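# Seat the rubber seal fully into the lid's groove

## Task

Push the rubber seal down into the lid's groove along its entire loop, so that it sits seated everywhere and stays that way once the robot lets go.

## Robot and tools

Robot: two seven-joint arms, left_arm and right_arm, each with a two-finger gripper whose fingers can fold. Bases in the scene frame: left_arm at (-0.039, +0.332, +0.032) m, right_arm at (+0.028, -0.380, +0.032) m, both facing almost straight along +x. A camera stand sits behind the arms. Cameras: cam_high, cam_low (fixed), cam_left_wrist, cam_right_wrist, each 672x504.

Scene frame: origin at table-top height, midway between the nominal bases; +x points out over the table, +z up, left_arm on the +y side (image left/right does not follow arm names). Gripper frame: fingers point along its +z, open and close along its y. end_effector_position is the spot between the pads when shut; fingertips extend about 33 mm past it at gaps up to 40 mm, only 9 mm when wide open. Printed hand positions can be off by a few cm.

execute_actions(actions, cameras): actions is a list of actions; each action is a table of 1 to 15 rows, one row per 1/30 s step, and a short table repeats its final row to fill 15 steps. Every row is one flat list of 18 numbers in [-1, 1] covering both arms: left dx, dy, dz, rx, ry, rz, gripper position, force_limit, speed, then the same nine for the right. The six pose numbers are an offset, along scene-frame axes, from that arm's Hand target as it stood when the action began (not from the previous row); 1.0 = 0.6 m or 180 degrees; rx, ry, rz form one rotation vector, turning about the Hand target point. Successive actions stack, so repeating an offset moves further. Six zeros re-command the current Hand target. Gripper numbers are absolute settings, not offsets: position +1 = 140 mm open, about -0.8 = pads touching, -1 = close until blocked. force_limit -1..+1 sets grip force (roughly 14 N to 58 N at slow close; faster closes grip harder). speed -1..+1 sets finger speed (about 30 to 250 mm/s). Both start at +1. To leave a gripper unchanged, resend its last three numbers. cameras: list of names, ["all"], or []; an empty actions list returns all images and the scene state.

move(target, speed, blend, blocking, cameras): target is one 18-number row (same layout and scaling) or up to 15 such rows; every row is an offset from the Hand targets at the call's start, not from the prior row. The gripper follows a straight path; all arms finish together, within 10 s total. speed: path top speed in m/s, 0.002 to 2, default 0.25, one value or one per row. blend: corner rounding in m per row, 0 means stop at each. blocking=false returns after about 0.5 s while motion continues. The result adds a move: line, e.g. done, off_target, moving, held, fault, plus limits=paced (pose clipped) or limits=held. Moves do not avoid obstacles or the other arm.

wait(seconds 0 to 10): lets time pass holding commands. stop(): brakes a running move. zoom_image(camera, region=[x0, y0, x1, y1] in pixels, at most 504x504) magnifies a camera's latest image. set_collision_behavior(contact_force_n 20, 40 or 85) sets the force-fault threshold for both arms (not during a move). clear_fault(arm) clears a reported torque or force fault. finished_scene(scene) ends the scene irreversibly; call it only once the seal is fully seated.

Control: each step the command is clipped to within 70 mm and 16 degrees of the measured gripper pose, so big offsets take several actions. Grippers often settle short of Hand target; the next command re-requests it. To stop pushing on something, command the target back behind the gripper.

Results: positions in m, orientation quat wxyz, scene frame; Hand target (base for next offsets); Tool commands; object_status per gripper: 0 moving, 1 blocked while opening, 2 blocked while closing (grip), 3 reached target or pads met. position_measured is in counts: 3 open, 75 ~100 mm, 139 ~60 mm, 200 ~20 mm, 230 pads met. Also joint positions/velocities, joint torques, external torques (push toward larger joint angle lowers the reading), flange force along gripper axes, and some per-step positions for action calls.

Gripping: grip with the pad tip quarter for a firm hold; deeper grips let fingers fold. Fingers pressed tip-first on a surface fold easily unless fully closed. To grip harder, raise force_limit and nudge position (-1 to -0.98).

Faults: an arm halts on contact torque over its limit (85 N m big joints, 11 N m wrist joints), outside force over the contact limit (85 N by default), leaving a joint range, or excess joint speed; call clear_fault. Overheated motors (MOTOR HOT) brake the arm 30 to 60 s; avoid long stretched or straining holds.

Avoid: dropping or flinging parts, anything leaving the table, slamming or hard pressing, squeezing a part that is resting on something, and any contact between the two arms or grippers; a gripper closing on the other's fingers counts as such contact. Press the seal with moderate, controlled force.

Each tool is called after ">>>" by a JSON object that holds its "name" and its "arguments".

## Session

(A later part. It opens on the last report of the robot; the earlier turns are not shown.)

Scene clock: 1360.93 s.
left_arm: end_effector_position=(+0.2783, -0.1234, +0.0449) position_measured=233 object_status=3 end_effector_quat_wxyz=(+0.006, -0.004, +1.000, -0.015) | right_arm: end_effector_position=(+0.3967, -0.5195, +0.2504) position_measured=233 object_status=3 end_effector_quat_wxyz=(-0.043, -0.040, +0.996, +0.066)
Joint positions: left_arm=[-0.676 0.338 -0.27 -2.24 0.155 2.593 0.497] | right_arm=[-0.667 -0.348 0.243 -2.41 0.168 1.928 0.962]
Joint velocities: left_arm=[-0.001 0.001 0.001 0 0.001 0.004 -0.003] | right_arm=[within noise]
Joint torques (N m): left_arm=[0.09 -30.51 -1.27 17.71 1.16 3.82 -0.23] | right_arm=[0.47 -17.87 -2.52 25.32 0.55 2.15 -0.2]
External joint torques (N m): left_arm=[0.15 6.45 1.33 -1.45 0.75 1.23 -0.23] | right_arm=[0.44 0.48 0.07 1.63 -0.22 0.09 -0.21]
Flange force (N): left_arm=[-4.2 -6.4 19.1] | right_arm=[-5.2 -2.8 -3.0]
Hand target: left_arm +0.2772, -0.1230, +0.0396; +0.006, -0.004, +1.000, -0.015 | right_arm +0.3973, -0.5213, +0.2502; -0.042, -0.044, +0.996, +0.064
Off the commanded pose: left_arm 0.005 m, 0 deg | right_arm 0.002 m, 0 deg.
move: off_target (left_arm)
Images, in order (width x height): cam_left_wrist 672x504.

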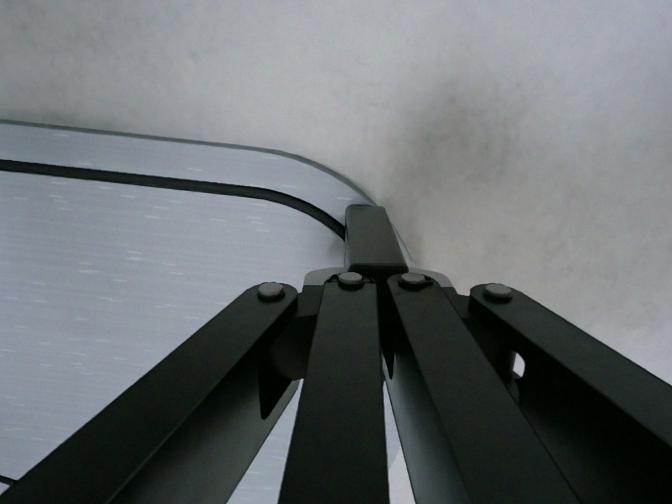

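>>> {"name": "move", "arguments": {"target": [[0.007,-0.01,0,0,0,0,-1,-1,0,0,0,0,0,0,0,-1,-1,0],[0.007,-0.01,0.034,0,0,0,-1,-1,0,0,0,0,0,0,0,-1,-1,0],[0.035,0.015,0.034,0,0,0,-1,-1,0,0,0,0,0,0,0,-1,-1,0],[0.035,0.015,0,0,0,0,-1,-1,0,0,0,0,0,0,0,-1,-1,0]], "speed": 0.04, "cameras": ["cam_left_wrist"]}}

>>> {"name": "zoom_image", "arguments": {"camera": "cam_left_wrist", "region": [200, 60, 520, 300]}}

Scene clock: 1371.13 s.
left_arm: end_effector_position=(+0.2992, -0.1137, +0.0445) position_measured=233 object_status=3 end_effector_quat_wxyz=(+0.006, -0.004, +1.000, -0.015) | right_arm: end_effector_position=(+0.3967, -0.5195, +0.2504) position_measured=233 object_status=3 end_effector_quat_wxyz=(-0.043, -0.040, +0.996, +0.066)
Joint positions: left_arm=[-0.633 0.35 -0.272 -2.221 0.158 2.584 0.536] | right_arm=[-0.667 -0.348 0.243 -2.41 0.168 1.928 0.962]
Joint velocities: left_arm=[-0.003 0 0.002 0 0.002 0.004 -0.001] | right_arm=[within noise]
Joint torques (N m): left_arm=[-0.16 -30.93 -1.59 17.95 1.12 3.9 -0.28] | right_arm=[0.45 -17.9 -2.54 25.39 0.58 2.17 -0.2]
External joint torques (N m): left_arm=[-0.27 6.41 0.99 -1.25 0.71 1.33 -0.27] | right_arm=[0.45 0.5 0.1 1.65 -0.19 0.09 -0.22]
Flange force (N): left_arm=[-4.2 -7.1 19.0] | right_arm=[-5.3 -2.8 -3.0]
Hand target: left_arm +0.2982, -0.1140, +0.0396; +0.006, -0.004, +1.000, -0.015 | right_arm +0.3973, -0.5213, +0.2502; -0.042, -0.044, +0.996, +0.064
Off the commanded pose: left_arm 0.005 m, 0 deg | right_arm 0.002 m, 0 deg.
move: off_target (left_arm)
Images, in order (width x height): cam_left_wrist 672x504.

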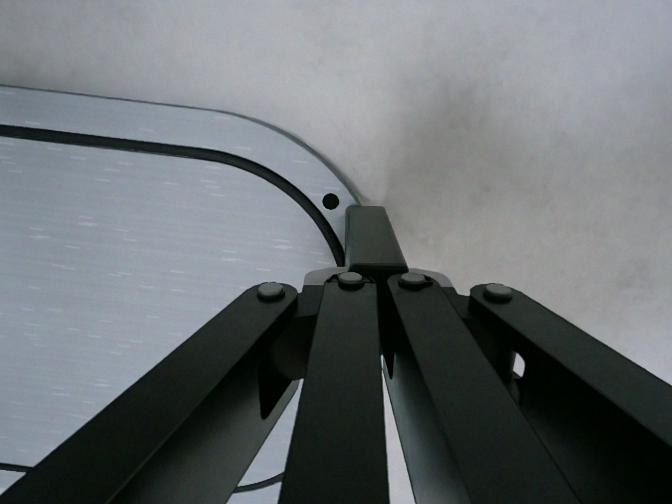

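Scaled by 1.575 from the camera's 672x504 image, which has a finer 960x720 frame.

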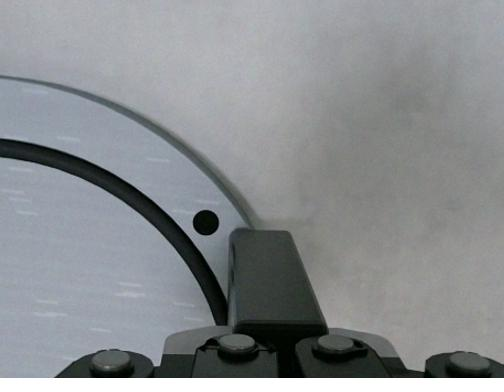

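>>> {"name": "move", "arguments": {"target": [[0,0,0.034,0,0,0,-1,-1,0,0,0,0,0,0,0,-1,-1,0],[0.003,-0.025,0.034,0,0,0,-1,-1,0,0,0,0,0,0,0,-1,-1,0],[0.003,-0.025,0,0,0,0,-1,-1,0,0,0,0,0,0,0,-1,-1,0]], "speed": 0.05, "cameras": ["cam_left_wrist"]}}

>>> {"name": "zoom_image", "arguments": {"camera": "cam_left_wrist", "region": [200, 60, 520, 300]}}

>>> {"name": "move", "arguments": {"target": [[0,0,0.034,0,0,0,-1,-1,0,0,0,0,0,0,0,-1,-1,0],[0.035,0.008,0.034,0,0,0,-1,-1,0,0,0,0,0,0,0,-1,-1,0],[0.035,0.008,-0.002,0,0,0,-1,-1,0,0,0,0,0,0,0,-1,-1,0]], "speed": 0.05, "cameras": ["cam_left_wrist"]}}

>>> {"name": "zoom_image", "arguments": {"camera": "cam_left_wrist", "region": [200, 60, 520, 300]}}

Scene clock: 1380.40 s.
left_arm: end_effector_position=(+0.3009, -0.1290, +0.0450) position_measured=233 object_status=3 end_effector_quat_wxyz=(+0.006, -0.003, +1.000, -0.015) | right_arm: end_effector_position=(+0.3967, -0.5195, +0.2504) position_measured=233 object_status=3 end_effector_quat_wxyz=(-0.043, -0.040, +0.996, +0.066)
Joint positions: left_arm=[-0.658 0.378 -0.264 -2.173 0.161 2.565 0.523] | right_arm=[-0.667 -0.348 0.243 -2.41 0.168 1.928 0.962]
Joint velocities: left_arm=[-0.002 0.001 0.002 -0.001 0 0.004 -0.004] | right_arm=[within noise]
Joint torques (N m): left_arm=[0.33 -31.63 -1.51 18.18 1.13 3.85 -0.26] | right_arm=[0.51 -17.85 -2.58 25.34 0.54 2.14 -0.21]
External joint torques (N m): left_arm=[0.26 6.97 1.25 -1.38 0.7 1.26 -0.26] | right_arm=[0.54 0.66 0.1 1.5 -0.23 0.05 -0.22]
Flange force (N): left_arm=[-5.2 -7.1 19.3] | right_arm=[-5.4 -2.8 -2.7]
Hand target: left_arm +0.3000, -0.1290, +0.0396; +0.006, -0.004, +1.000, -0.015 | right_arm +0.3973, -0.5213, +0.2502; -0.042, -0.044, +0.996, +0.064
Off the commanded pose: left_arm 0.005 m, 0 deg | right_arm 0.002 m, 0 deg.
move: off_target (left_arm)
Images, in order (width x height): cam_left_wrist 672x504.

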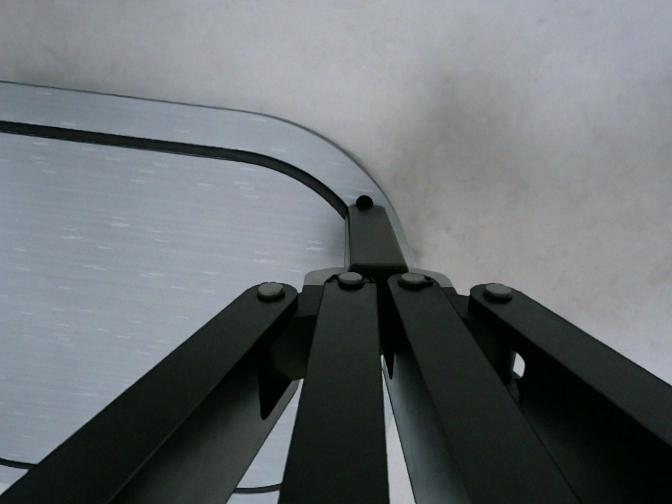

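Scaled by 1.575 from the camera's 672x504 image, which has a finer 960x720 frame.

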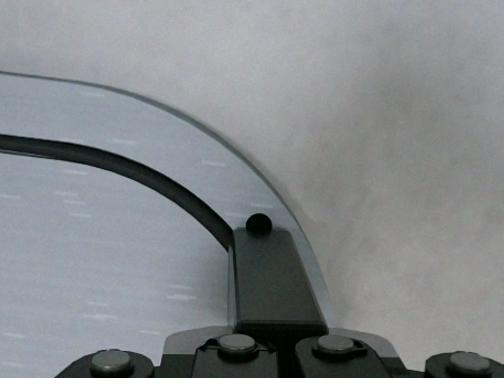

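Scene clock: 1382.83 s.
left_arm: end_effector_position=(+0.3229, -0.1245, +0.0450) position_measured=233 object_status=3 end_effector_quat_wxyz=(+0.007, -0.004, +1.000, -0.016) | right_arm: end_effector_position=(+0.3967, -0.5195, +0.2504) position_measured=233 object_status=3 end_effector_quat_wxyz=(-0.043, -0.040, +0.996, +0.066)
Joint positions: left_arm=[-0.625 0.4 -0.264 -2.138 0.167 2.553 0.552] | right_arm=[-0.667 -0.348 0.243 -2.41 0.168 1.928 0.962]
Joint velocities: left_arm=[-0.001 0.002 0.003 0 0 0.004 -0.001] | right_arm=[within noise]
Joint torques (N m): left_arm=[-0.36 -31.52 -1.82 17.95 1.12 3.87 -0.15] | right_arm=[0.46 -17.89 -2.6 25.36 0.53 2.14 -0.2]
External joint torques (N m): left_arm=[-0.34 7.86 1.21 -1.76 0.68 1.28 -0.15] | right_arm=[0.46 0.73 0.06 1.44 -0.24 0.04 -0.22]
Flange force (N): left_arm=[-5.3 -7.9 21.0] | right_arm=[-5.4 -3.0 -2.6]
Hand target: left_arm +0.3210, -0.1242, +0.0384; +0.006, -0.004, +1.000, -0.015 | right_arm +0.3973, -0.5213, +0.2502; -0.042, -0.044, +0.996, +0.064
Off the commanded pose: left_arm 0.007 m, 0 deg | right_arm 0.002 m, 0 deg.
move: off_target (left_arm)
Images, in order (width x height): cam_left_wrist 672x504.

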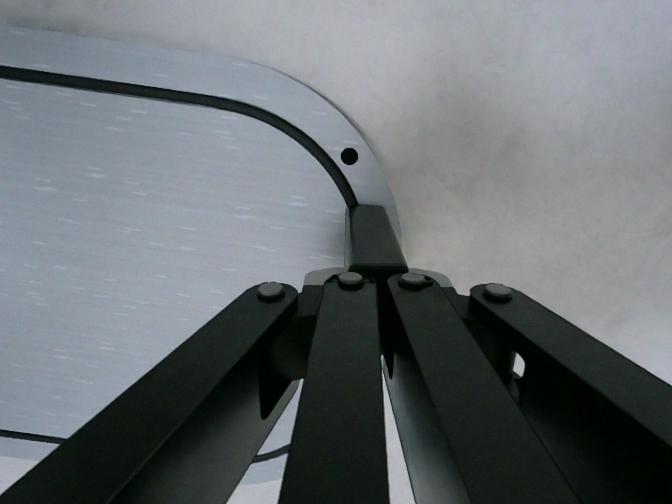

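Scaled by 1.575 from the camera's 672x504 image, which has a finer 960x720 frame.

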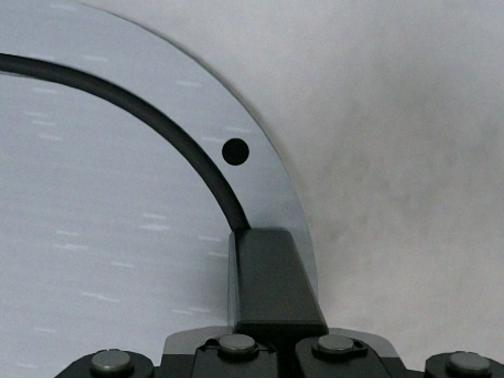

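>>> {"name": "move", "arguments": {"target": [[0,0,0.036,0,0,0,-1,-1,0,0,0,0,0,0,0,-1,-1,0],[0.03,-0.003,0.036,0,0,0,-1,-1,0,0,0,0,0,0,0,-1,-1,0],[0.03,-0.003,0.001,0,0,0,-1,-1,0,0,0,0,0,0,0,-1,-1,0]], "speed": 0.05, "cameras": ["cam_left_wrist"]}}

>>> {"name": "move", "arguments": {"target": [[0,0,0.036,0,0,0,-1,-1,0,0,0,0,0,0,0,-1,-1,0],[0.033,-0.005,0.036,0,0,0,-1,-1,0,0,0,0,0,0,0,-1,-1,0],[0.033,-0.005,0,0,0,0,-1,-1,0,0,0,0,0,0,0,-1,-1,0]], "speed": 0.05, "cameras": ["cam_left_wrist"]}}

Scene clock: 1393.37 s.
left_arm: end_effector_position=(+0.3404, -0.1261, +0.0450) position_measured=233 object_status=3 end_effector_quat_wxyz=(+0.007, -0.004, +1.000, -0.015) | right_arm: end_effector_position=(+0.3967, -0.5195, +0.2504) position_measured=233 object_status=3 end_effector_quat_wxyz=(-0.043, -0.040, +0.996, +0.066)
Joint positions: left_arm=[-0.606 0.429 -0.263 -2.09 0.172 2.531 0.572] | right_arm=[-0.667 -0.348 0.243 -2.41 0.168 1.928 0.962]
Joint velocities: left_arm=[-0.001 0.001 0.001 -0.001 0.001 0.005 0] | right_arm=[within noise]
Joint torques (N m): left_arm=[0.04 -33.24 -1.79 18.43 1.16 3.82 -0.17] | right_arm=[0.49 -17.87 -2.52 25.36 0.56 2.15 -0.16]
External joint torques (N m): left_arm=[-0.01 7.29 1.41 -1.56 0.71 1.23 -0.16] | right_arm=[0.48 0.59 0.12 1.58 -0.22 0.07 -0.18]
Flange force (N): left_arm=[-5.6 -7.1 19.1] | right_arm=[-5.5 -2.8 -2.9]
Hand target: left_arm +0.3390, -0.1260, +0.0390; +0.006, -0.004, +1.000, -0.015 | right_arm +0.3973, -0.5213, +0.2502; -0.042, -0.044, +0.996, +0.064
Off the commanded pose: left_arm 0.006 m, 0 deg | right_arm 0.002 m, 0 deg.
move: off_target (left_arm)
Images, in order (width x height): cam_left_wrist 672x504.

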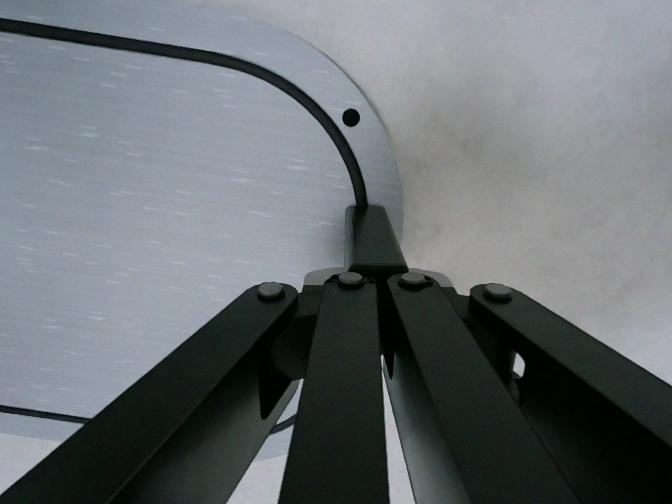

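Scene clock: 1395.73 s.
left_arm: end_effector_position=(+0.3598, -0.1295, +0.0450) position_measured=233 object_status=3 end_effector_quat_wxyz=(+0.006, -0.004, +1.000, -0.016) | right_arm: end_effector_position=(+0.3967, -0.5195, +0.2504) position_measured=233 object_status=3 end_effector_quat_wxyz=(-0.043, -0.040, +0.996, +0.066)
Joint positions: left_arm=[-0.59 0.465 -0.263 -2.03 0.178 2.506 0.591] | right_arm=[-0.667 -0.348 0.243 -2.41 0.168 1.928 0.962]
Joint velocities: left_arm=[-0.001 0.001 0 -0.001 0.002 0.004 0.001] | right_arm=[within noise]
Joint torques (N m): left_arm=[0.05 -34.85 -1.63 18.68 1.19 3.73 -0.15] | right_arm=[0.52 -17.83 -2.54 25.35 0.56 2.14 -0.16]
External joint torques (N m): left_arm=[0.08 6.88 1.89 -1.53 0.73 1.16 -0.15] | right_arm=[0.51 0.62 0.09 1.57 -0.21 0.06 -0.17]
Flange force (N): left_arm=[-5.5 -6.3 17.7] | right_arm=[-5.5 -2.8 -2.8]
Hand target: left_arm +0.3588, -0.1290, +0.0390; +0.006, -0.004, +1.000, -0.015 | right_arm +0.3973, -0.5213, +0.2502; -0.042, -0.044, +0.996, +0.064
Off the commanded pose: left_arm 0.006 m, 0 deg | right_arm 0.002 m, 0 deg.
move: off_target (left_arm)
Images, in order (width x height): cam_left_wrist 672x504.

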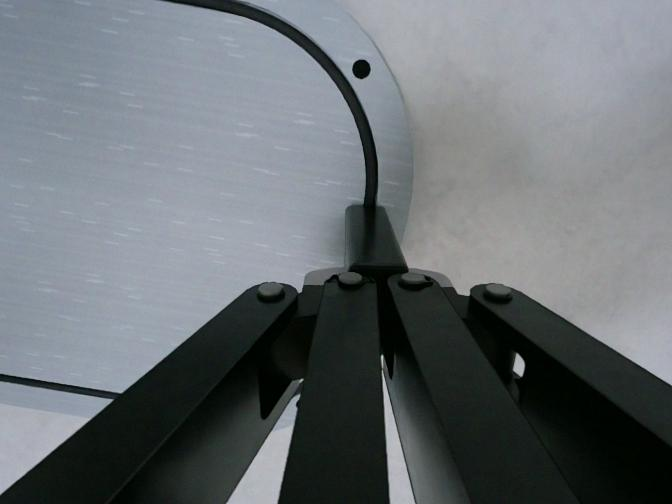

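>>> {"name": "move", "arguments": {"target": [[0,0,0.036,0,0,0,-1,-1,0,0,0,0,0,0,0,-1,-1,0],[0.035,-0.012,0.036,0,0,0,-1,-1,0,0,0,0,0,0,0,-1,-1,0],[0.035,-0.012,0,0,0,0,-1,-1,0,0,0,0,0,0,0,-1,-1,0]], "speed": 0.05, "cameras": ["cam_left_wrist"]}}

>>> {"name": "move", "arguments": {"target": [[0,0,0.036,0,0,0,-1,-1,0,0,0,0,0,0,0,-1,-1,0],[-0.16,-0.05,0.25,0,0,0,-1,-1,0,0,0,0,0,0,0,-1,-1,0]], "cameras": ["cam_left_wrist"]}}

>>> {"name": "zoom_image", "arguments": {"camera": "cam_left_wrist", "region": [84, 0, 588, 280]}}

Scene clock: 1403.40 s.
left_arm: end_effector_position=(+0.3806, -0.1369, +0.0450) position_measured=233 object_status=3 end_effector_quat_wxyz=(+0.006, -0.005, +1.000, -0.016) | right_arm: end_effector_position=(+0.3967, -0.5195, +0.2504) position_measured=233 object_status=3 end_effector_quat_wxyz=(-0.043, -0.040, +0.996, +0.066)
Joint positions: left_arm=[-0.58 0.512 -0.261 -1.951 0.184 2.472 0.606] | right_arm=[-0.667 -0.348 0.243 -2.41 0.168 1.928 0.962]
Joint velocities: left_arm=[0 0 0.002 0 0 0.004 0] | right_arm=[within noise]
Joint torques (N m): left_arm=[-0.12 -36.99 -2.24 19.05 1.25 3.59 -0.12] | right_arm=[0.48 -17.88 -2.56 25.35 0.56 2.15 -0.2]
External joint torques (N m): left_arm=[-0.02 6.59 1.67 -1.64 0.77 1 -0.12] | right_arm=[0.52 0.67 0.13 1.45 -0.22 0.05 -0.22]
Flange force (N): left_arm=[-5.0 -5.7 16.0] | right_arm=[-5.3 -2.7 -2.6]
Hand target: left_arm +0.3798, -0.1362, +0.0390; +0.006, -0.004, +1.000, -0.015 | right_arm +0.3973, -0.5213, +0.2502; -0.042, -0.044, +0.996, +0.064
Off the commanded pose: left_arm 0.006 m, 0 deg | right_arm 0.002 m, 0 deg.
move: off_target (left_arm)
Images, in order (width x height): cam_left_wrist 672x504.

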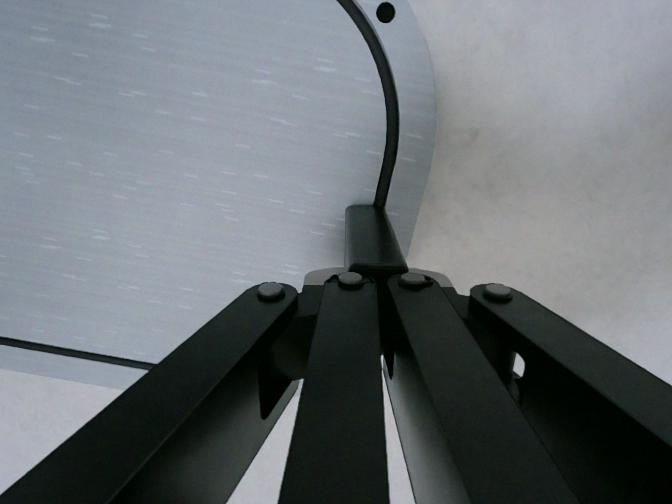

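Scene clock: 1405.80 s.
left_arm: end_effector_position=(+0.2846, -0.1670, +0.1893) position_measured=233 object_status=3 end_effector_quat_wxyz=(+0.008, +0.001, +1.000, -0.016) | right_arm: end_effector_position=(+0.3967, -0.5195, +0.2504) position_measured=233 object_status=3 end_effector_quat_wxyz=(-0.043, -0.040, +0.996, +0.066)
Joint positions: left_arm=[-0.634 0.187 -0.368 -2.018 0.079 2.226 0.524] | right_arm=[-0.667 -0.348 0.243 -2.41 0.168 1.928 0.962]
Joint velocities: left_arm=[0 0.001 0 0 -0.001 -0.001 -0.006] | right_arm=[within noise]
Joint torques (N m): left_arm=[0.55 -35.19 -1.21 22.87 0.19 2.44 -0.17] | right_arm=[0.52 -17.86 -2.56 25.43 0.56 2.15 -0.15]
External joint torques (N m): left_arm=[0.59 0.27 0.84 -0.44 -0.41 -0.15 -0.17] | right_arm=[0.45 0.76 0.03 1.53 -0.22 0.05 -0.17]
Flange force (N): left_arm=[-0.1 1.6 0.3] | right_arm=[-5.7 -3.1 -2.7]
Hand target: left_arm +0.2838, -0.1662, +0.1890; +0.006, -0.004, +1.000, -0.015 | right_arm +0.3973, -0.5213, +0.2502; -0.042, -0.044, +0.996, +0.064
Off the commanded pose: left_arm 0.001 m, 1 deg | right_arm 0.002 m, 0 deg.
move: done
Images, in order (width x height): cam_left_wrist 672x504.

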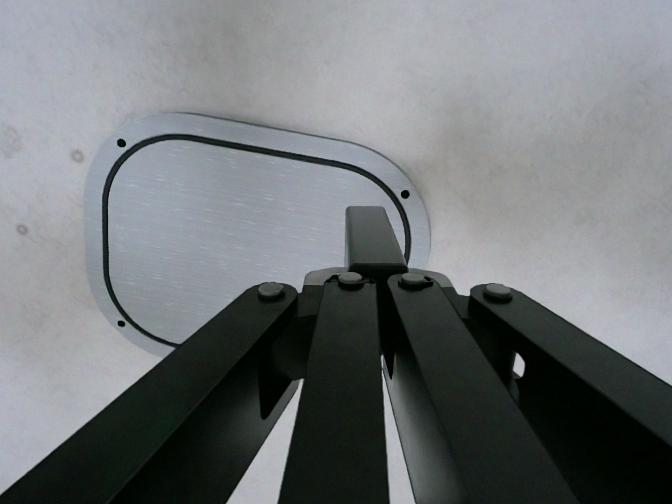

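Scaled by 1.000.

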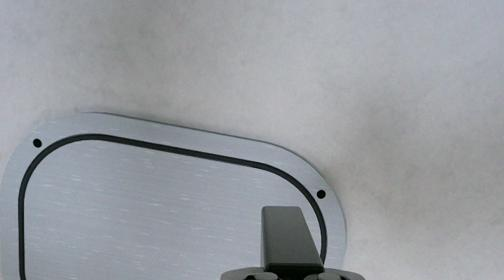

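>>> {"name": "move", "arguments": {"target": [0.0,-0.0,-0.12,0,0,0,-1,-1,0,0,0,0,0,0,0,-1,-1,0], "cameras": ["cam_left_wrist"]}}

>>> {"name": "zoom_image", "arguments": {"camera": "cam_left_wrist", "region": [0, 0, 350, 280]}}

>>> {"name": "move", "arguments": {"target": [0.23,-0.0,0,0,0,0,-1,-1,0,0,0,0,0,0,0,-1,-1,0], "cameras": ["cam_left_wrist","cam_low"]}}

>>> {"name": "zoom_image", "arguments": {"camera": "cam_left_wrist", "region": [0, 0, 350, 280]}}

>>> {"name": "zoom_image", "arguments": {"camera": "cam_left_wrist", "region": [250, 0, 600, 280]}}

Scene clock: 1413.37 s.
left_arm: end_effector_position=(+0.2827, -0.1648, +0.1163) position_measured=233 object_status=3 end_effector_quat_wxyz=(+0.003, -0.003, +1.000, -0.014) | right_arm: end_effector_position=(+0.3967, -0.5195, +0.2504) position_measured=233 object_status=3 end_effector_quat_wxyz=(-0.043, -0.040, +0.996, +0.066)
Joint positions: left_arm=[-0.654 0.295 -0.343 -2.078 0.128 2.379 0.487] | right_arm=[-0.667 -0.348 0.243 -2.41 0.168 1.928 0.962]
Joint velocities: left_arm=[-0.001 0.002 0.002 0.001 0 0.004 -0.005] | right_arm=[within noise]
Joint torques (N m): left_arm=[-0.02 -37.31 -2.09 21.97 1.17 2.82 -0.21] | right_arm=[0.5 -17.87 -2.5 25.39 0.56 2.17 -0.23]
External joint torques (N m): left_arm=[0.05 0.41 0.92 0.1 0.64 0.22 -0.2] | right_arm=[0.46 0.62 0.1 1.59 -0.22 0.09 -0.25]
Flange force (N): left_arm=[-1.1 -1.8 2.3] | right_arm=[-5.5 -2.9 -2.8]
Hand target: left_arm +0.2838, -0.1662, +0.1170; +0.006, -0.004, +1.000, -0.015 | right_arm +0.3973, -0.5213, +0.2502; -0.042, -0.044, +0.996, +0.064
Off the commanded pose: left_arm 0.002 m, 0 deg | right_arm 0.002 m, 0 deg.
move: done
Images, in order (width x height): cam_left_wrist 672x504.

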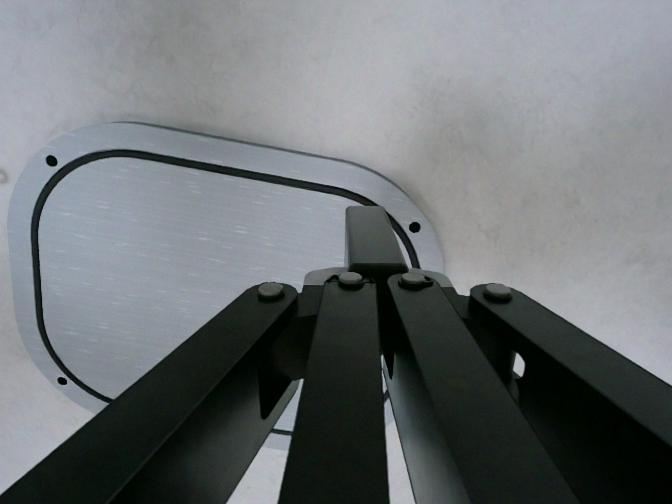

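Scaled by 1.440 from the camera's 672x504 image, which has a finer 960x720 frame.

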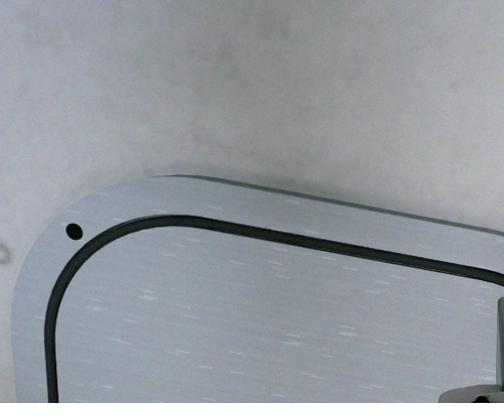

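Scene clock: 1415.10 s.
left_arm: end_effector_position=(+0.4209, -0.1673, +0.1173) position_measured=233 object_status=3 end_effector_quat_wxyz=(+0.005, -0.008, +1.000, -0.017) | right_arm: end_effector_position=(+0.3967, -0.5195, +0.2504) position_measured=233 object_status=3 end_effector_quat_wxyz=(-0.043, -0.040, +0.996, +0.066)
Joint positions: left_arm=[-0.562 0.528 -0.291 -1.712 0.167 2.246 0.633] | right_arm=[-0.667 -0.348 0.243 -2.41 0.168 1.928 0.962]
Joint velocities: left_arm=[0 0 0 -0.001 -0.001 -0.001 0.006] | right_arm=[within noise]
Joint torques (N m): left_arm=[1.04 -45.03 -3.97 23.17 1.27 2.39 0.19] | right_arm=[0.43 -17.88 -2.55 25.34 0.56 2.14 -0.21]
External joint torques (N m): left_arm=[1.06 1.07 0.4 0.22 0.68 -0.19 0.2] | right_arm=[0.48 0.6 0.16 1.49 -0.22 0.05 -0.22]
Flange force (N): left_arm=[-4.0 -2.0 1.3] | right_arm=[-5.2 -2.7 -2.7]
Hand target: left_arm +0.4218, -0.1662, +0.1170; +0.006, -0.004, +1.000, -0.015 | right_arm +0.3973, -0.5213, +0.2502; -0.042, -0.044, +0.996, +0.064
Off the commanded pose: left_arm 0.001 m, 0 deg | right_arm 0.002 m, 0 deg.
move: done
Images, in order (width x height): cam_low 672x504, cam_left_wrist 672x504.

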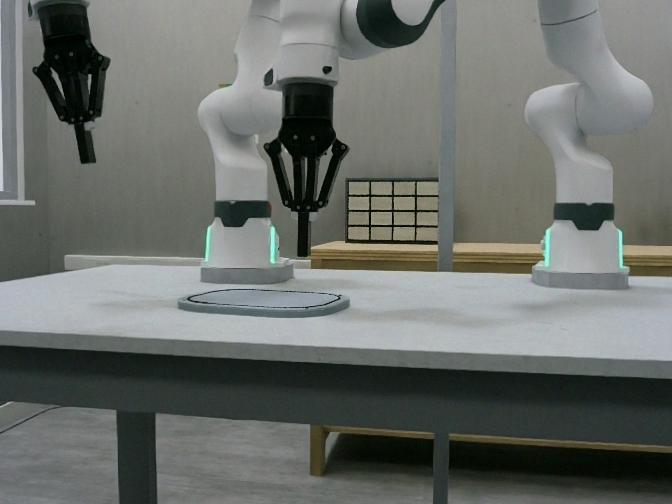

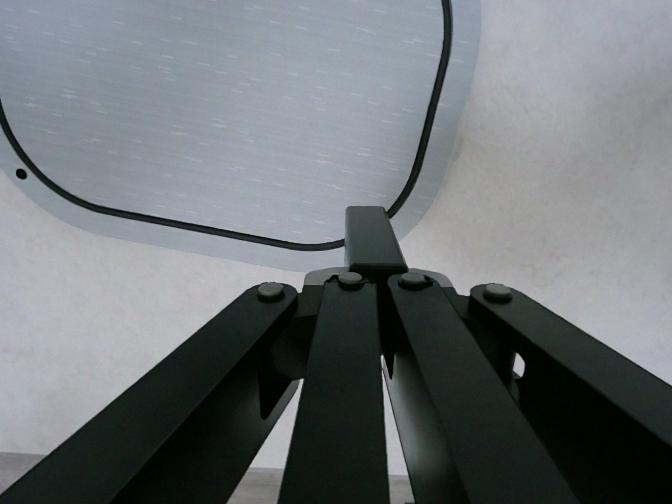

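Scaled by 1.440 from the camera's 672x504 image, which has a finer 960x720 frame.

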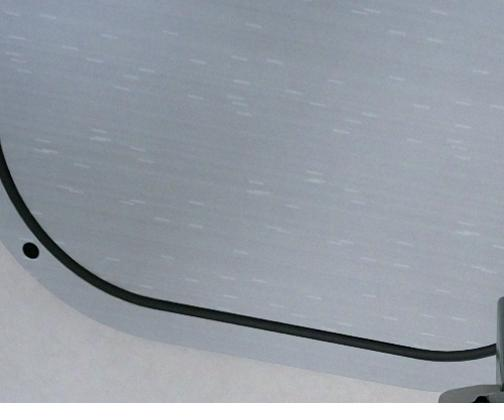

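Scaled by 1.440 from the camera's 672x504 image, which has a finer 960x720 frame.

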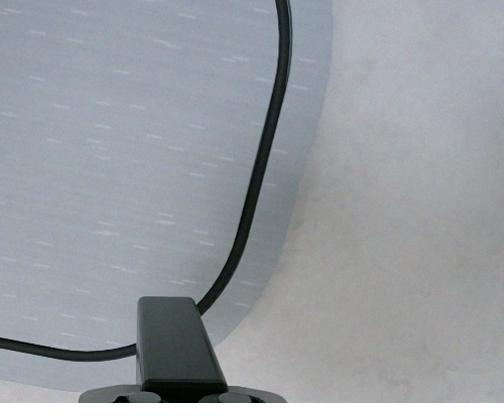

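>>> {"name": "zoom_image", "arguments": {"camera": "cam_low", "region": [170, 275, 270, 325]}}

>>> {"name": "zoom_image", "arguments": {"camera": "cam_low", "region": [260, 275, 360, 325]}}

Scaled by 5.040 from the camera's 672x504 image, which has a finer 960x720 frame.

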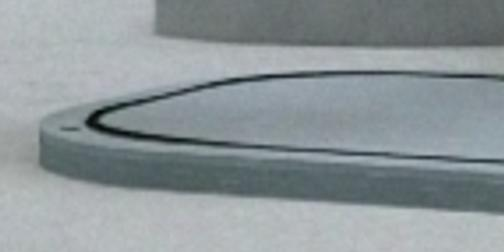

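Scaled by 5.040 from the camera's 672x504 image, which has a finer 960x720 frame.

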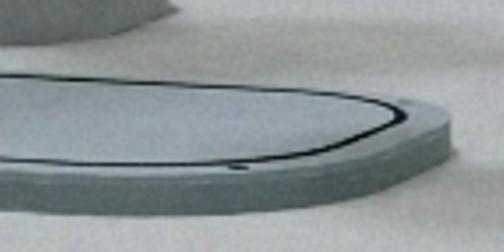

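>>> {"name": "move", "arguments": {"target": [[-0.033,0.055,-0.0933,0,0,0,-1,-1,0,0,0,0,0,0,0,-1,-1,0],[-0.033,0.055,-0.1317,0,0,0,-1,-1,0,0,0,0,0,0,0,-1,-1,0],[-0.033,0.055,-0.0933,0,0,0,-1,-1,0,0,0,0,0,0,0,-1,-1,0],[-0.004,0.041,-0.0933,0,0,0,-1,-1,0,0,0,0,0,0,0,-1,-1,0],[-0.004,0.041,-0.1317,0,0,0,-1,-1,0,0,0,0,0,0,0,-1,-1,0]], "speed": [0.15,0.05,0.06,0.06,0.05], "cameras": ["cam_left_wrist"]}}

>>> {"name": "move", "arguments": {"target": [[0,0,0.0384,0,0,0,-1,-1,0,0,0,0,0,0,0,-1,-1,0],[0.025,-0.021,0.0384,0,0,0,-1,-1,0,0,0,0,0,0,0,-1,-1,0],[0.025,-0.021,0,0,0,0,-1,-1,0,0,0,0,0,0,0,-1,-1,0]], "speed": [0.06,0.06,0.05], "cameras": ["cam_left_wrist"]}}

Scene clock: 1433.83 s.
left_arm: end_effector_position=(+0.4210, -0.1425, +0.0448) position_measured=233 object_status=3 end_effector_quat_wxyz=(+0.007, -0.005, +1.000, -0.017) | right_arm: end_effector_position=(+0.3967, -0.5195, +0.2504) position_measured=233 object_status=3 end_effector_quat_wxyz=(-0.043, -0.040, +0.996, +0.066)
Joint positions: left_arm=[-0.55 0.592 -0.261 -1.816 0.197 2.416 0.642] | right_arm=[-0.667 -0.348 0.243 -2.41 0.168 1.928 0.962]
Joint velocities: left_arm=[0 0 0 -0.001 0.001 0.003 -0.001] | right_arm=[within noise]
Joint torques (N m): left_arm=[-0.26 -39.54 -2.98 19.31 1.25 3.5 -0.07] | right_arm=[0.51 -17.89 -2.51 25.34 0.56 2.16 -0.19]
External joint torques (N m): left_arm=[-0.22 6.86 1.46 -2.05 0.74 0.91 -0.06] | right_arm=[0.5 0.66 0.13 1.5 -0.21 0.07 -0.2]
Flange force (N): left_arm=[-4.5 -5.1 15.2] | right_arm=[-5.5 -2.8 -2.6]
Hand target: left_arm +0.4194, -0.1416, +0.0380; +0.006, -0.004, +1.000, -0.015 | right_arm +0.3973, -0.5213, +0.2502; -0.042, -0.044, +0.996, +0.064
Off the commanded pose: left_arm 0.007 m, 0 deg | right_arm 0.002 m, 0 deg.
move: off_target (left_arm)
Images, in order (width x height): cam_left_wrist 672x504.

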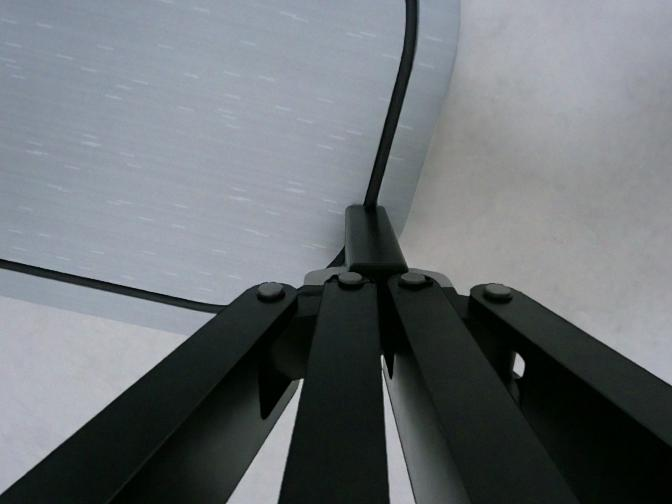

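Scene clock: 1436.20 s.
left_arm: end_effector_position=(+0.4357, -0.1553, +0.0448) position_measured=233 object_status=3 end_effector_quat_wxyz=(+0.007, -0.005, +1.000, -0.017) | right_arm: end_effector_position=(+0.3967, -0.5195, +0.2504) position_measured=233 object_status=3 end_effector_quat_wxyz=(-0.043, -0.040, +0.996, +0.066)
Joint positions: left_arm=[-0.555 0.644 -0.262 -1.726 0.205 2.376 0.645] | right_arm=[-0.667 -0.348 0.243 -2.41 0.168 1.928 0.962]
Joint velocities: left_arm=[0 0.001 0.001 0 0.001 0.004 0.001] | right_arm=[within noise]
Joint torques (N m): left_arm=[0.04 -41.45 -2.84 19.75 1.26 3.42 -0.08] | right_arm=[0.5 -17.87 -2.52 25.38 0.56 2.13 -0.2]
External joint torques (N m): left_arm=[0.04 6.52 1.85 -1.99 0.72 0.83 -0.07] | right_arm=[0.46 0.67 0.08 1.55 -0.21 0.05 -0.21]
Flange force (N): left_arm=[-4.6 -4.6 13.9] | right_arm=[-5.5 -2.9 -2.8]
Hand target: left_arm +0.4344, -0.1542, +0.0380; +0.006, -0.004, +1.000, -0.015 | right_arm +0.3973, -0.5213, +0.2502; -0.042, -0.044, +0.996, +0.064
Off the commanded pose: left_arm 0.007 m, 0 deg | right_arm 0.002 m, 0 deg.
move: off_target (left_arm)
Images, in order (width x height): cam_left_wrist 672x504.

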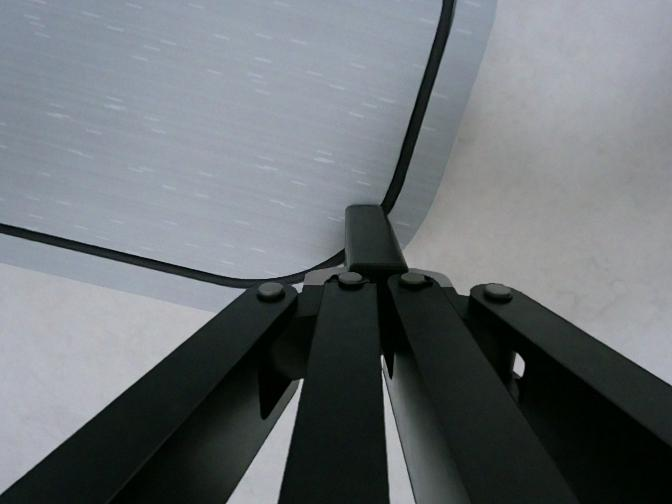

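>>> {"name": "move", "arguments": {"target": [[0,0,0.0384,0,0,0,-1,-1,0,0,0,0,0,0,0,-1,-1,0],[0.025,-0.028,0.0384,0,0,0,-1,-1,0,0,0,0,0,0,0,-1,-1,0],[0.025,-0.028,0,0,0,0,-1,-1,0,0,0,0,0,0,0,-1,-1,0]], "speed": [0.06,0.06,0.05], "cameras": ["cam_left_wrist"]}}

>>> {"name": "move", "arguments": {"target": [[0,0,0.0384,0,0,0,-1,-1,0,0,0,0,0,0,0,-1,-1,0],[0.01,-0.032,0.0384,0,0,0,-1,-1,0,0,0,0,0,0,0,-1,-1,0],[0.01,-0.032,0,0,0,0,-1,-1,0,0,0,0,0,0,0,-1,-1,0]], "speed": [0.06,0.06,0.05], "cameras": ["cam_left_wrist"]}}

Scene clock: 1443.87 s.
left_arm: end_effector_position=(+0.4508, -0.1717, +0.0446) position_measured=233 object_status=3 end_effector_quat_wxyz=(+0.006, -0.006, +1.000, -0.017) | right_arm: end_effector_position=(+0.3967, -0.5195, +0.2504) position_measured=233 object_status=3 end_effector_quat_wxyz=(-0.043, -0.040, +0.996, +0.066)
Joint positions: left_arm=[-0.569 0.707 -0.26 -1.615 0.211 2.327 0.645] | right_arm=[-0.667 -0.348 0.243 -2.41 0.168 1.928 0.962]
Joint velocities: left_arm=[0 0 0 0 0 0.005 0.001] | right_arm=[within noise]
Joint torques (N m): left_arm=[-0.28 -43.74 -3.3 20.35 1.21 3.35 -0.03] | right_arm=[0.55 -17.87 -2.47 25.3 0.55 2.14 -0.17]
External joint torques (N m): left_arm=[-0.27 6.01 1.63 -1.71 0.66 0.78 -0.03] | right_arm=[0.51 0.67 0.13 1.46 -0.22 0.06 -0.18]
Flange force (N): left_arm=[-4.7 -5.2 12.4] | right_arm=[-5.4 -2.7 -2.6]
Hand target: left_arm +0.4494, -0.1710, +0.0380; +0.006, -0.004, +1.000, -0.015 | right_arm +0.3973, -0.5213, +0.2502; -0.042, -0.044, +0.996, +0.064
Off the commanded pose: left_arm 0.007 m, 0 deg | right_arm 0.002 m, 0 deg.
move: off_target (left_arm)
Images, in order (width x height): cam_left_wrist 672x504.

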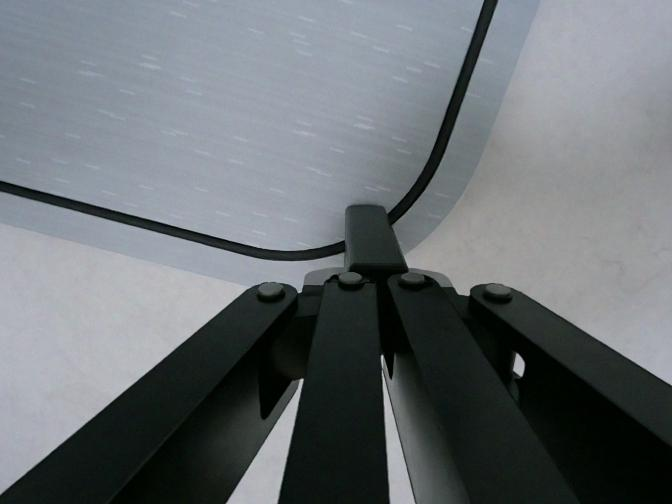

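Scene clock: 1446.20 s.
left_arm: end_effector_position=(+0.4567, -0.1906, +0.0444) position_measured=233 object_status=3 end_effector_quat_wxyz=(+0.006, -0.003, +1.000, -0.016) | right_arm: end_effector_position=(+0.3967, -0.5195, +0.2504) position_measured=233 object_status=3 end_effector_quat_wxyz=(-0.043, -0.040, +0.996, +0.066)
Joint positions: left_arm=[-0.598 0.76 -0.252 -1.519 0.211 2.284 0.642] | right_arm=[-0.667 -0.348 0.243 -2.41 0.168 1.928 0.962]
Joint velocities: left_arm=[-0.002 0.002 0.001 0.001 0 0.005 0.001] | right_arm=[within noise]
Joint torques (N m): left_arm=[-0.06 -45.73 -3.28 20.73 0.94 3.4 -0.22] | right_arm=[0.5 -17.83 -2.54 25.37 0.54 2.16 -0.16]
External joint torques (N m): left_arm=[-0.05 5.77 1.68 -1.77 0.36 0.82 -0.22] | right_arm=[0.55 0.8 0.17 1.43 -0.23 0.06 -0.18]
Flange force (N): left_arm=[-4.0 -4.5 11.5] | right_arm=[-5.8 -2.9 -2.4]
Hand target: left_arm +0.4554, -0.1902, +0.0380; +0.006, -0.004, +1.000, -0.015 | right_arm +0.3973, -0.5213, +0.2502; -0.042, -0.044, +0.996, +0.064
Off the commanded pose: left_arm 0.007 m, 0 deg | right_arm 0.002 m, 0 deg.
move: off_target (left_arm)
Images, in order (width x height): cam_left_wrist 672x504.

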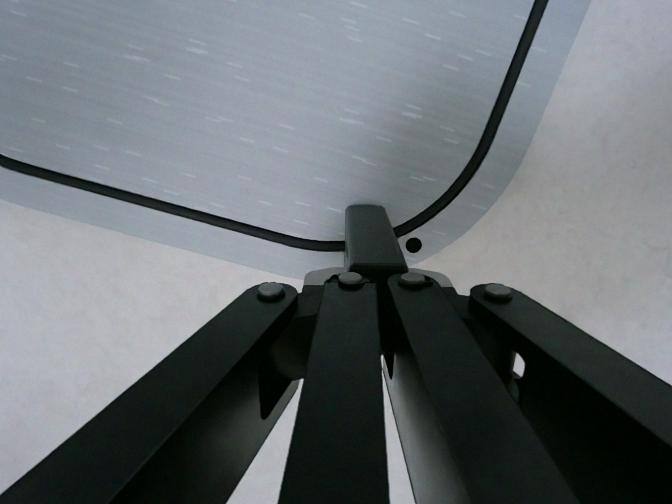

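>>> {"name": "move", "arguments": {"target": [[0,0,0.0384,0,0,0,-1,-1,0,0,0,0,0,0,0,-1,-1,0],[0.0,-0.030,0.0384,0,0,0,-1,-1,0,0,0,0,0,0,0,-1,-1,0],[0.0,-0.030,-0.002,0,0,0,-1,-1,0,0,0,0,0,0,0,-1,-1,0],[0.0,-0.030,0.0384,0,0,0,-1,-1,0,0,0,0,0,0,0,-1,-1,0],[-0.003,-0.060,0.0384,0,0,0,-1,-1,0,0,0,0,0,0,0,-1,-1,0],[-0.003,-0.060,-0.002,0,0,0,-1,-1,0,0,0,0,0,0,0,-1,-1,0]], "speed": [0.06,0.06,0.05,0.06,0.06,0.05], "cameras": ["cam_left_wrist"]}}

>>> {"name": "move", "arguments": {"target": [[0,0,0.04,0,0,0,-1,-1,0,0,0,0,0,0,0,-1,-1,0],[-0.002,-0.030,0.04,0,0,0,-1,-1,0,0,0,0,0,0,0,-1,-1,0],[-0.002,-0.030,0,0,0,0,-1,-1,0,0,0,0,0,0,0,-1,-1,0]], "speed": [0.06,0.06,0.05], "cameras": ["cam_left_wrist"]}}

Scene clock: 1457.40 s.
left_arm: end_effector_position=(+0.4548, -0.2268, +0.0441) position_measured=233 object_status=3 end_effector_quat_wxyz=(+0.006, -0.003, +1.000, -0.016) | right_arm: end_effector_position=(+0.3967, -0.5195, +0.2504) position_measured=233 object_status=3 end_effector_quat_wxyz=(-0.043, -0.040, +0.996, +0.066)
Joint positions: left_arm=[-0.659 0.843 -0.24 -1.368 0.209 2.22 0.618] | right_arm=[-0.667 -0.348 0.243 -2.41 0.168 1.928 0.962]
Joint velocities: left_arm=[-0.002 0.002 0.002 0.002 -0.001 0.004 -0.001] | right_arm=[within noise]
Joint torques (N m): left_arm=[-0.18 -47.3 -3.22 21.21 0.79 3.58 -0.19] | right_arm=[0.46 -17.87 -2.62 25.41 0.56 2.16 -0.2]
External joint torques (N m): left_arm=[-0.2 6.58 1.6 -1.89 0.19 0.99 -0.19] | right_arm=[0.44 0.6 0.01 1.59 -0.22 0.08 -0.22]
Flange force (N): left_arm=[-5.2 -6.5 12.5] | right_arm=[-5.3 -3.0 -2.9]
Hand target: left_arm +0.4536, -0.2262, +0.0368; +0.006, -0.004, +1.000, -0.015 | right_arm +0.3973, -0.5213, +0.2502; -0.042, -0.044, +0.996, +0.064
Off the commanded pose: left_arm 0.007 m, 0 deg | right_arm 0.002 m, 0 deg.
move: off_target (left_arm)
Images, in order (width x height): cam_left_wrist 672x504.

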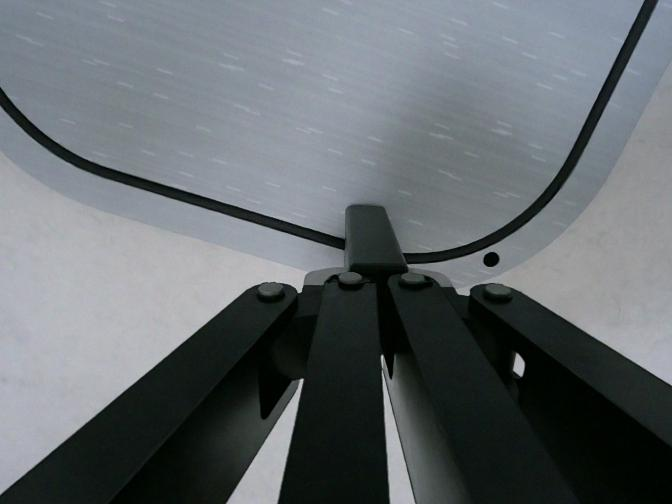

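Scene clock: 1459.80 s.
left_arm: end_effector_position=(+0.4532, -0.2447, +0.0440) position_measured=233 object_status=3 end_effector_quat_wxyz=(+0.006, -0.003, +1.000, -0.016) | right_arm: end_effector_position=(+0.3967, -0.5195, +0.2504) position_measured=233 object_status=3 end_effector_quat_wxyz=(-0.043, -0.040, +0.996, +0.066)
Joint positions: left_arm=[-0.689 0.889 -0.235 -1.283 0.208 2.181 0.606] | right_arm=[-0.667 -0.348 0.243 -2.41 0.168 1.928 0.962]
Joint velocities: left_arm=[0 0 0.001 0.001 0 0.003 -0.001] | right_arm=[within noise]
Joint torques (N m): left_arm=[0.2 -48.36 -2.99 21.52 0.86 3.59 -0.26] | right_arm=[0.47 -17.87 -2.53 25.34 0.58 2.16 -0.19]
External joint torques (N m): left_arm=[-0.06 6.6 1.56 -1.84 0.24 1 -0.26] | right_arm=[0.49 0.66 0.15 1.5 -0.19 0.07 -0.21]
Flange force (N): left_arm=[-5.8 -7.2 12.3] | right_arm=[-5.4 -2.8 -2.6]
Hand target: left_arm +0.4524, -0.2442, +0.0368; +0.006, -0.004, +1.000, -0.015 | right_arm +0.3973, -0.5213, +0.2502; -0.042, -0.044, +0.996, +0.064
Off the commanded pose: left_arm 0.007 m, 0 deg | right_arm 0.002 m, 0 deg.
move: off_target (left_arm)
Images, in order (width x height): cam_left_wrist 672x504.

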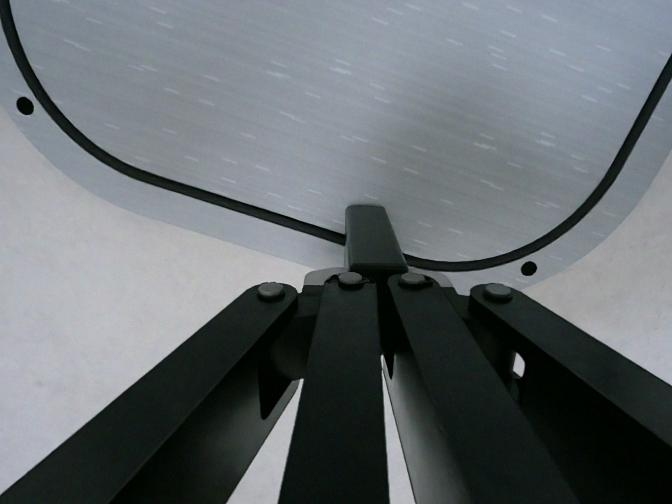

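>>> {"name": "move", "arguments": {"target": [[0,0,0.04,0,0,0,-1,-1,0,0,0,0,0,0,0,-1,-1,0],[-0.005,-0.033,0.04,0,0,0,-1,-1,0,0,0,0,0,0,0,-1,-1,0],[-0.005,-0.033,0,0,0,0,-1,-1,0,0,0,0,0,0,0,-1,-1,0],[-0.005,-0.033,0.04,0,0,0,-1,-1,0,0,0,0,0,0,0,-1,-1,0],[-0.012,-0.066,0.04,0,0,0,-1,-1,0,0,0,0,0,0,0,-1,-1,0],[-0.012,-0.066,0,0,0,0,-1,-1,0,0,0,0,0,0,0,-1,-1,0]], "speed": [0.06,0.06,0.05,0.06,0.06,0.05], "cameras": ["cam_left_wrist"]}}

>>> {"name": "move", "arguments": {"target": [[0,0,0.04,0,0,0,-1,-1,0,0,0,0,0,0,0,-1,-1,0],[-0.012,-0.033,0.04,0,0,0,-1,-1,0,0,0,0,0,0,0,-1,-1,0],[-0.012,-0.033,0,0,0,0,-1,-1,0,0,0,0,0,0,0,-1,-1,0]], "speed": [0.06,0.06,0.05], "cameras": ["cam_left_wrist"]}}

Scene clock: 1473.17 s.
left_arm: end_effector_position=(+0.4461, -0.2833, +0.0436) position_measured=233 object_status=3 end_effector_quat_wxyz=(+0.006, -0.003, +1.000, -0.015) | right_arm: end_effector_position=(+0.3967, -0.5195, +0.2504) position_measured=233 object_status=3 end_effector_quat_wxyz=(-0.043, -0.040, +0.996, +0.066)
Joint positions: left_arm=[-0.757 1.002 -0.227 -1.076 0.207 2.088 0.581] | right_arm=[-0.667 -0.348 0.243 -2.41 0.168 1.928 0.962]
Joint torques (N m): left_arm=[-0.09 -51.04 -2.87 22.16 0.83 3.97 -0.14] | right_arm=[0.45 -17.85 -2.53 25.38 0.56 2.14 -0.18]
External joint torques (N m): left_arm=[-0.16 6.05 1.39 -1.59 0.18 1.4 -0.13] | right_arm=[0.47 0.72 0.15 1.52 -0.22 0.06 -0.19]
Flange force (N): left_arm=[-6.0 -8.0 11.5] | right_arm=[-5.7 -2.9 -2.7]
Hand target: left_arm +0.4452, -0.2838, +0.0368; +0.006, -0.004, +1.000, -0.015 | right_arm +0.3973, -0.5213, +0.2502; -0.042, -0.044, +0.996, +0.064
Off the commanded pose: left_arm 0.007 m, 0 deg | right_arm 0.002 m, 0 deg.
move: off_target (left_arm)
Images, in order (width x height): cam_left_wrist 672x504.

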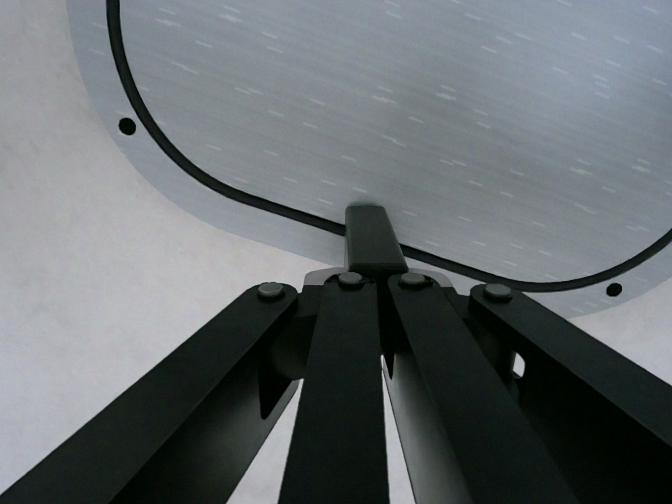

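Scene clock: 1475.50 s.
left_arm: end_effector_position=(+0.4386, -0.3031, +0.0435) position_measured=233 object_status=3 end_effector_quat_wxyz=(+0.005, -0.002, +1.000, -0.015) | right_arm: end_effector_position=(+0.3967, -0.5195, +0.2504) position_measured=233 object_status=3 end_effector_quat_wxyz=(-0.043, -0.040, +0.996, +0.066)
Joint positions: left_arm=[-0.795 1.064 -0.224 -0.961 0.207 2.037 0.566] | right_arm=[-0.667 -0.348 0.243 -2.41 0.168 1.928 0.962]
Joint velocities: left_arm=[-0.004 0.002 0.001 -0.001 0.002 -0.001 -0.001] | right_arm=[within noise]
Joint torques (N m): left_arm=[-0.08 -52.09 -2.18 22.5 0.89 3.98 -0.15] | right_arm=[0.46 -17.93 -2.57 25.36 0.55 2.15 -0.19]
External joint torques (N m): left_arm=[-0.1 6.04 1.79 -1.49 0.23 1.4 -0.14] | right_arm=[0.49 0.67 0.11 1.44 -0.22 0.05 -0.2]
Flange force (N): left_arm=[0.0 0.0 0.0] | right_arm=[-5.3 -2.8 -2.6]
Hand target: left_arm +0.4380, -0.3036, +0.0368; +0.006, -0.004, +1.000, -0.015 | right_arm +0.3973, -0.5213, +0.2502; -0.042, -0.044, +0.996, +0.064
Off the commanded pose: left_arm 0.007 m, 0 deg | right_arm 0.002 m, 0 deg.
move: off_target (left_arm)
Images, in order (width x height): cam_left_wrist 672x504.

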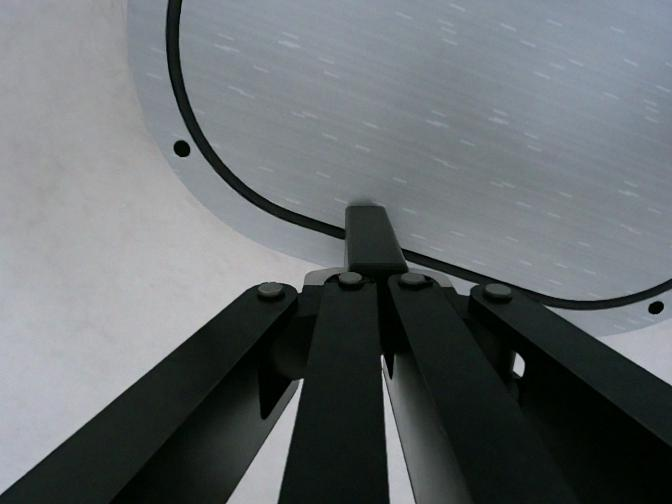

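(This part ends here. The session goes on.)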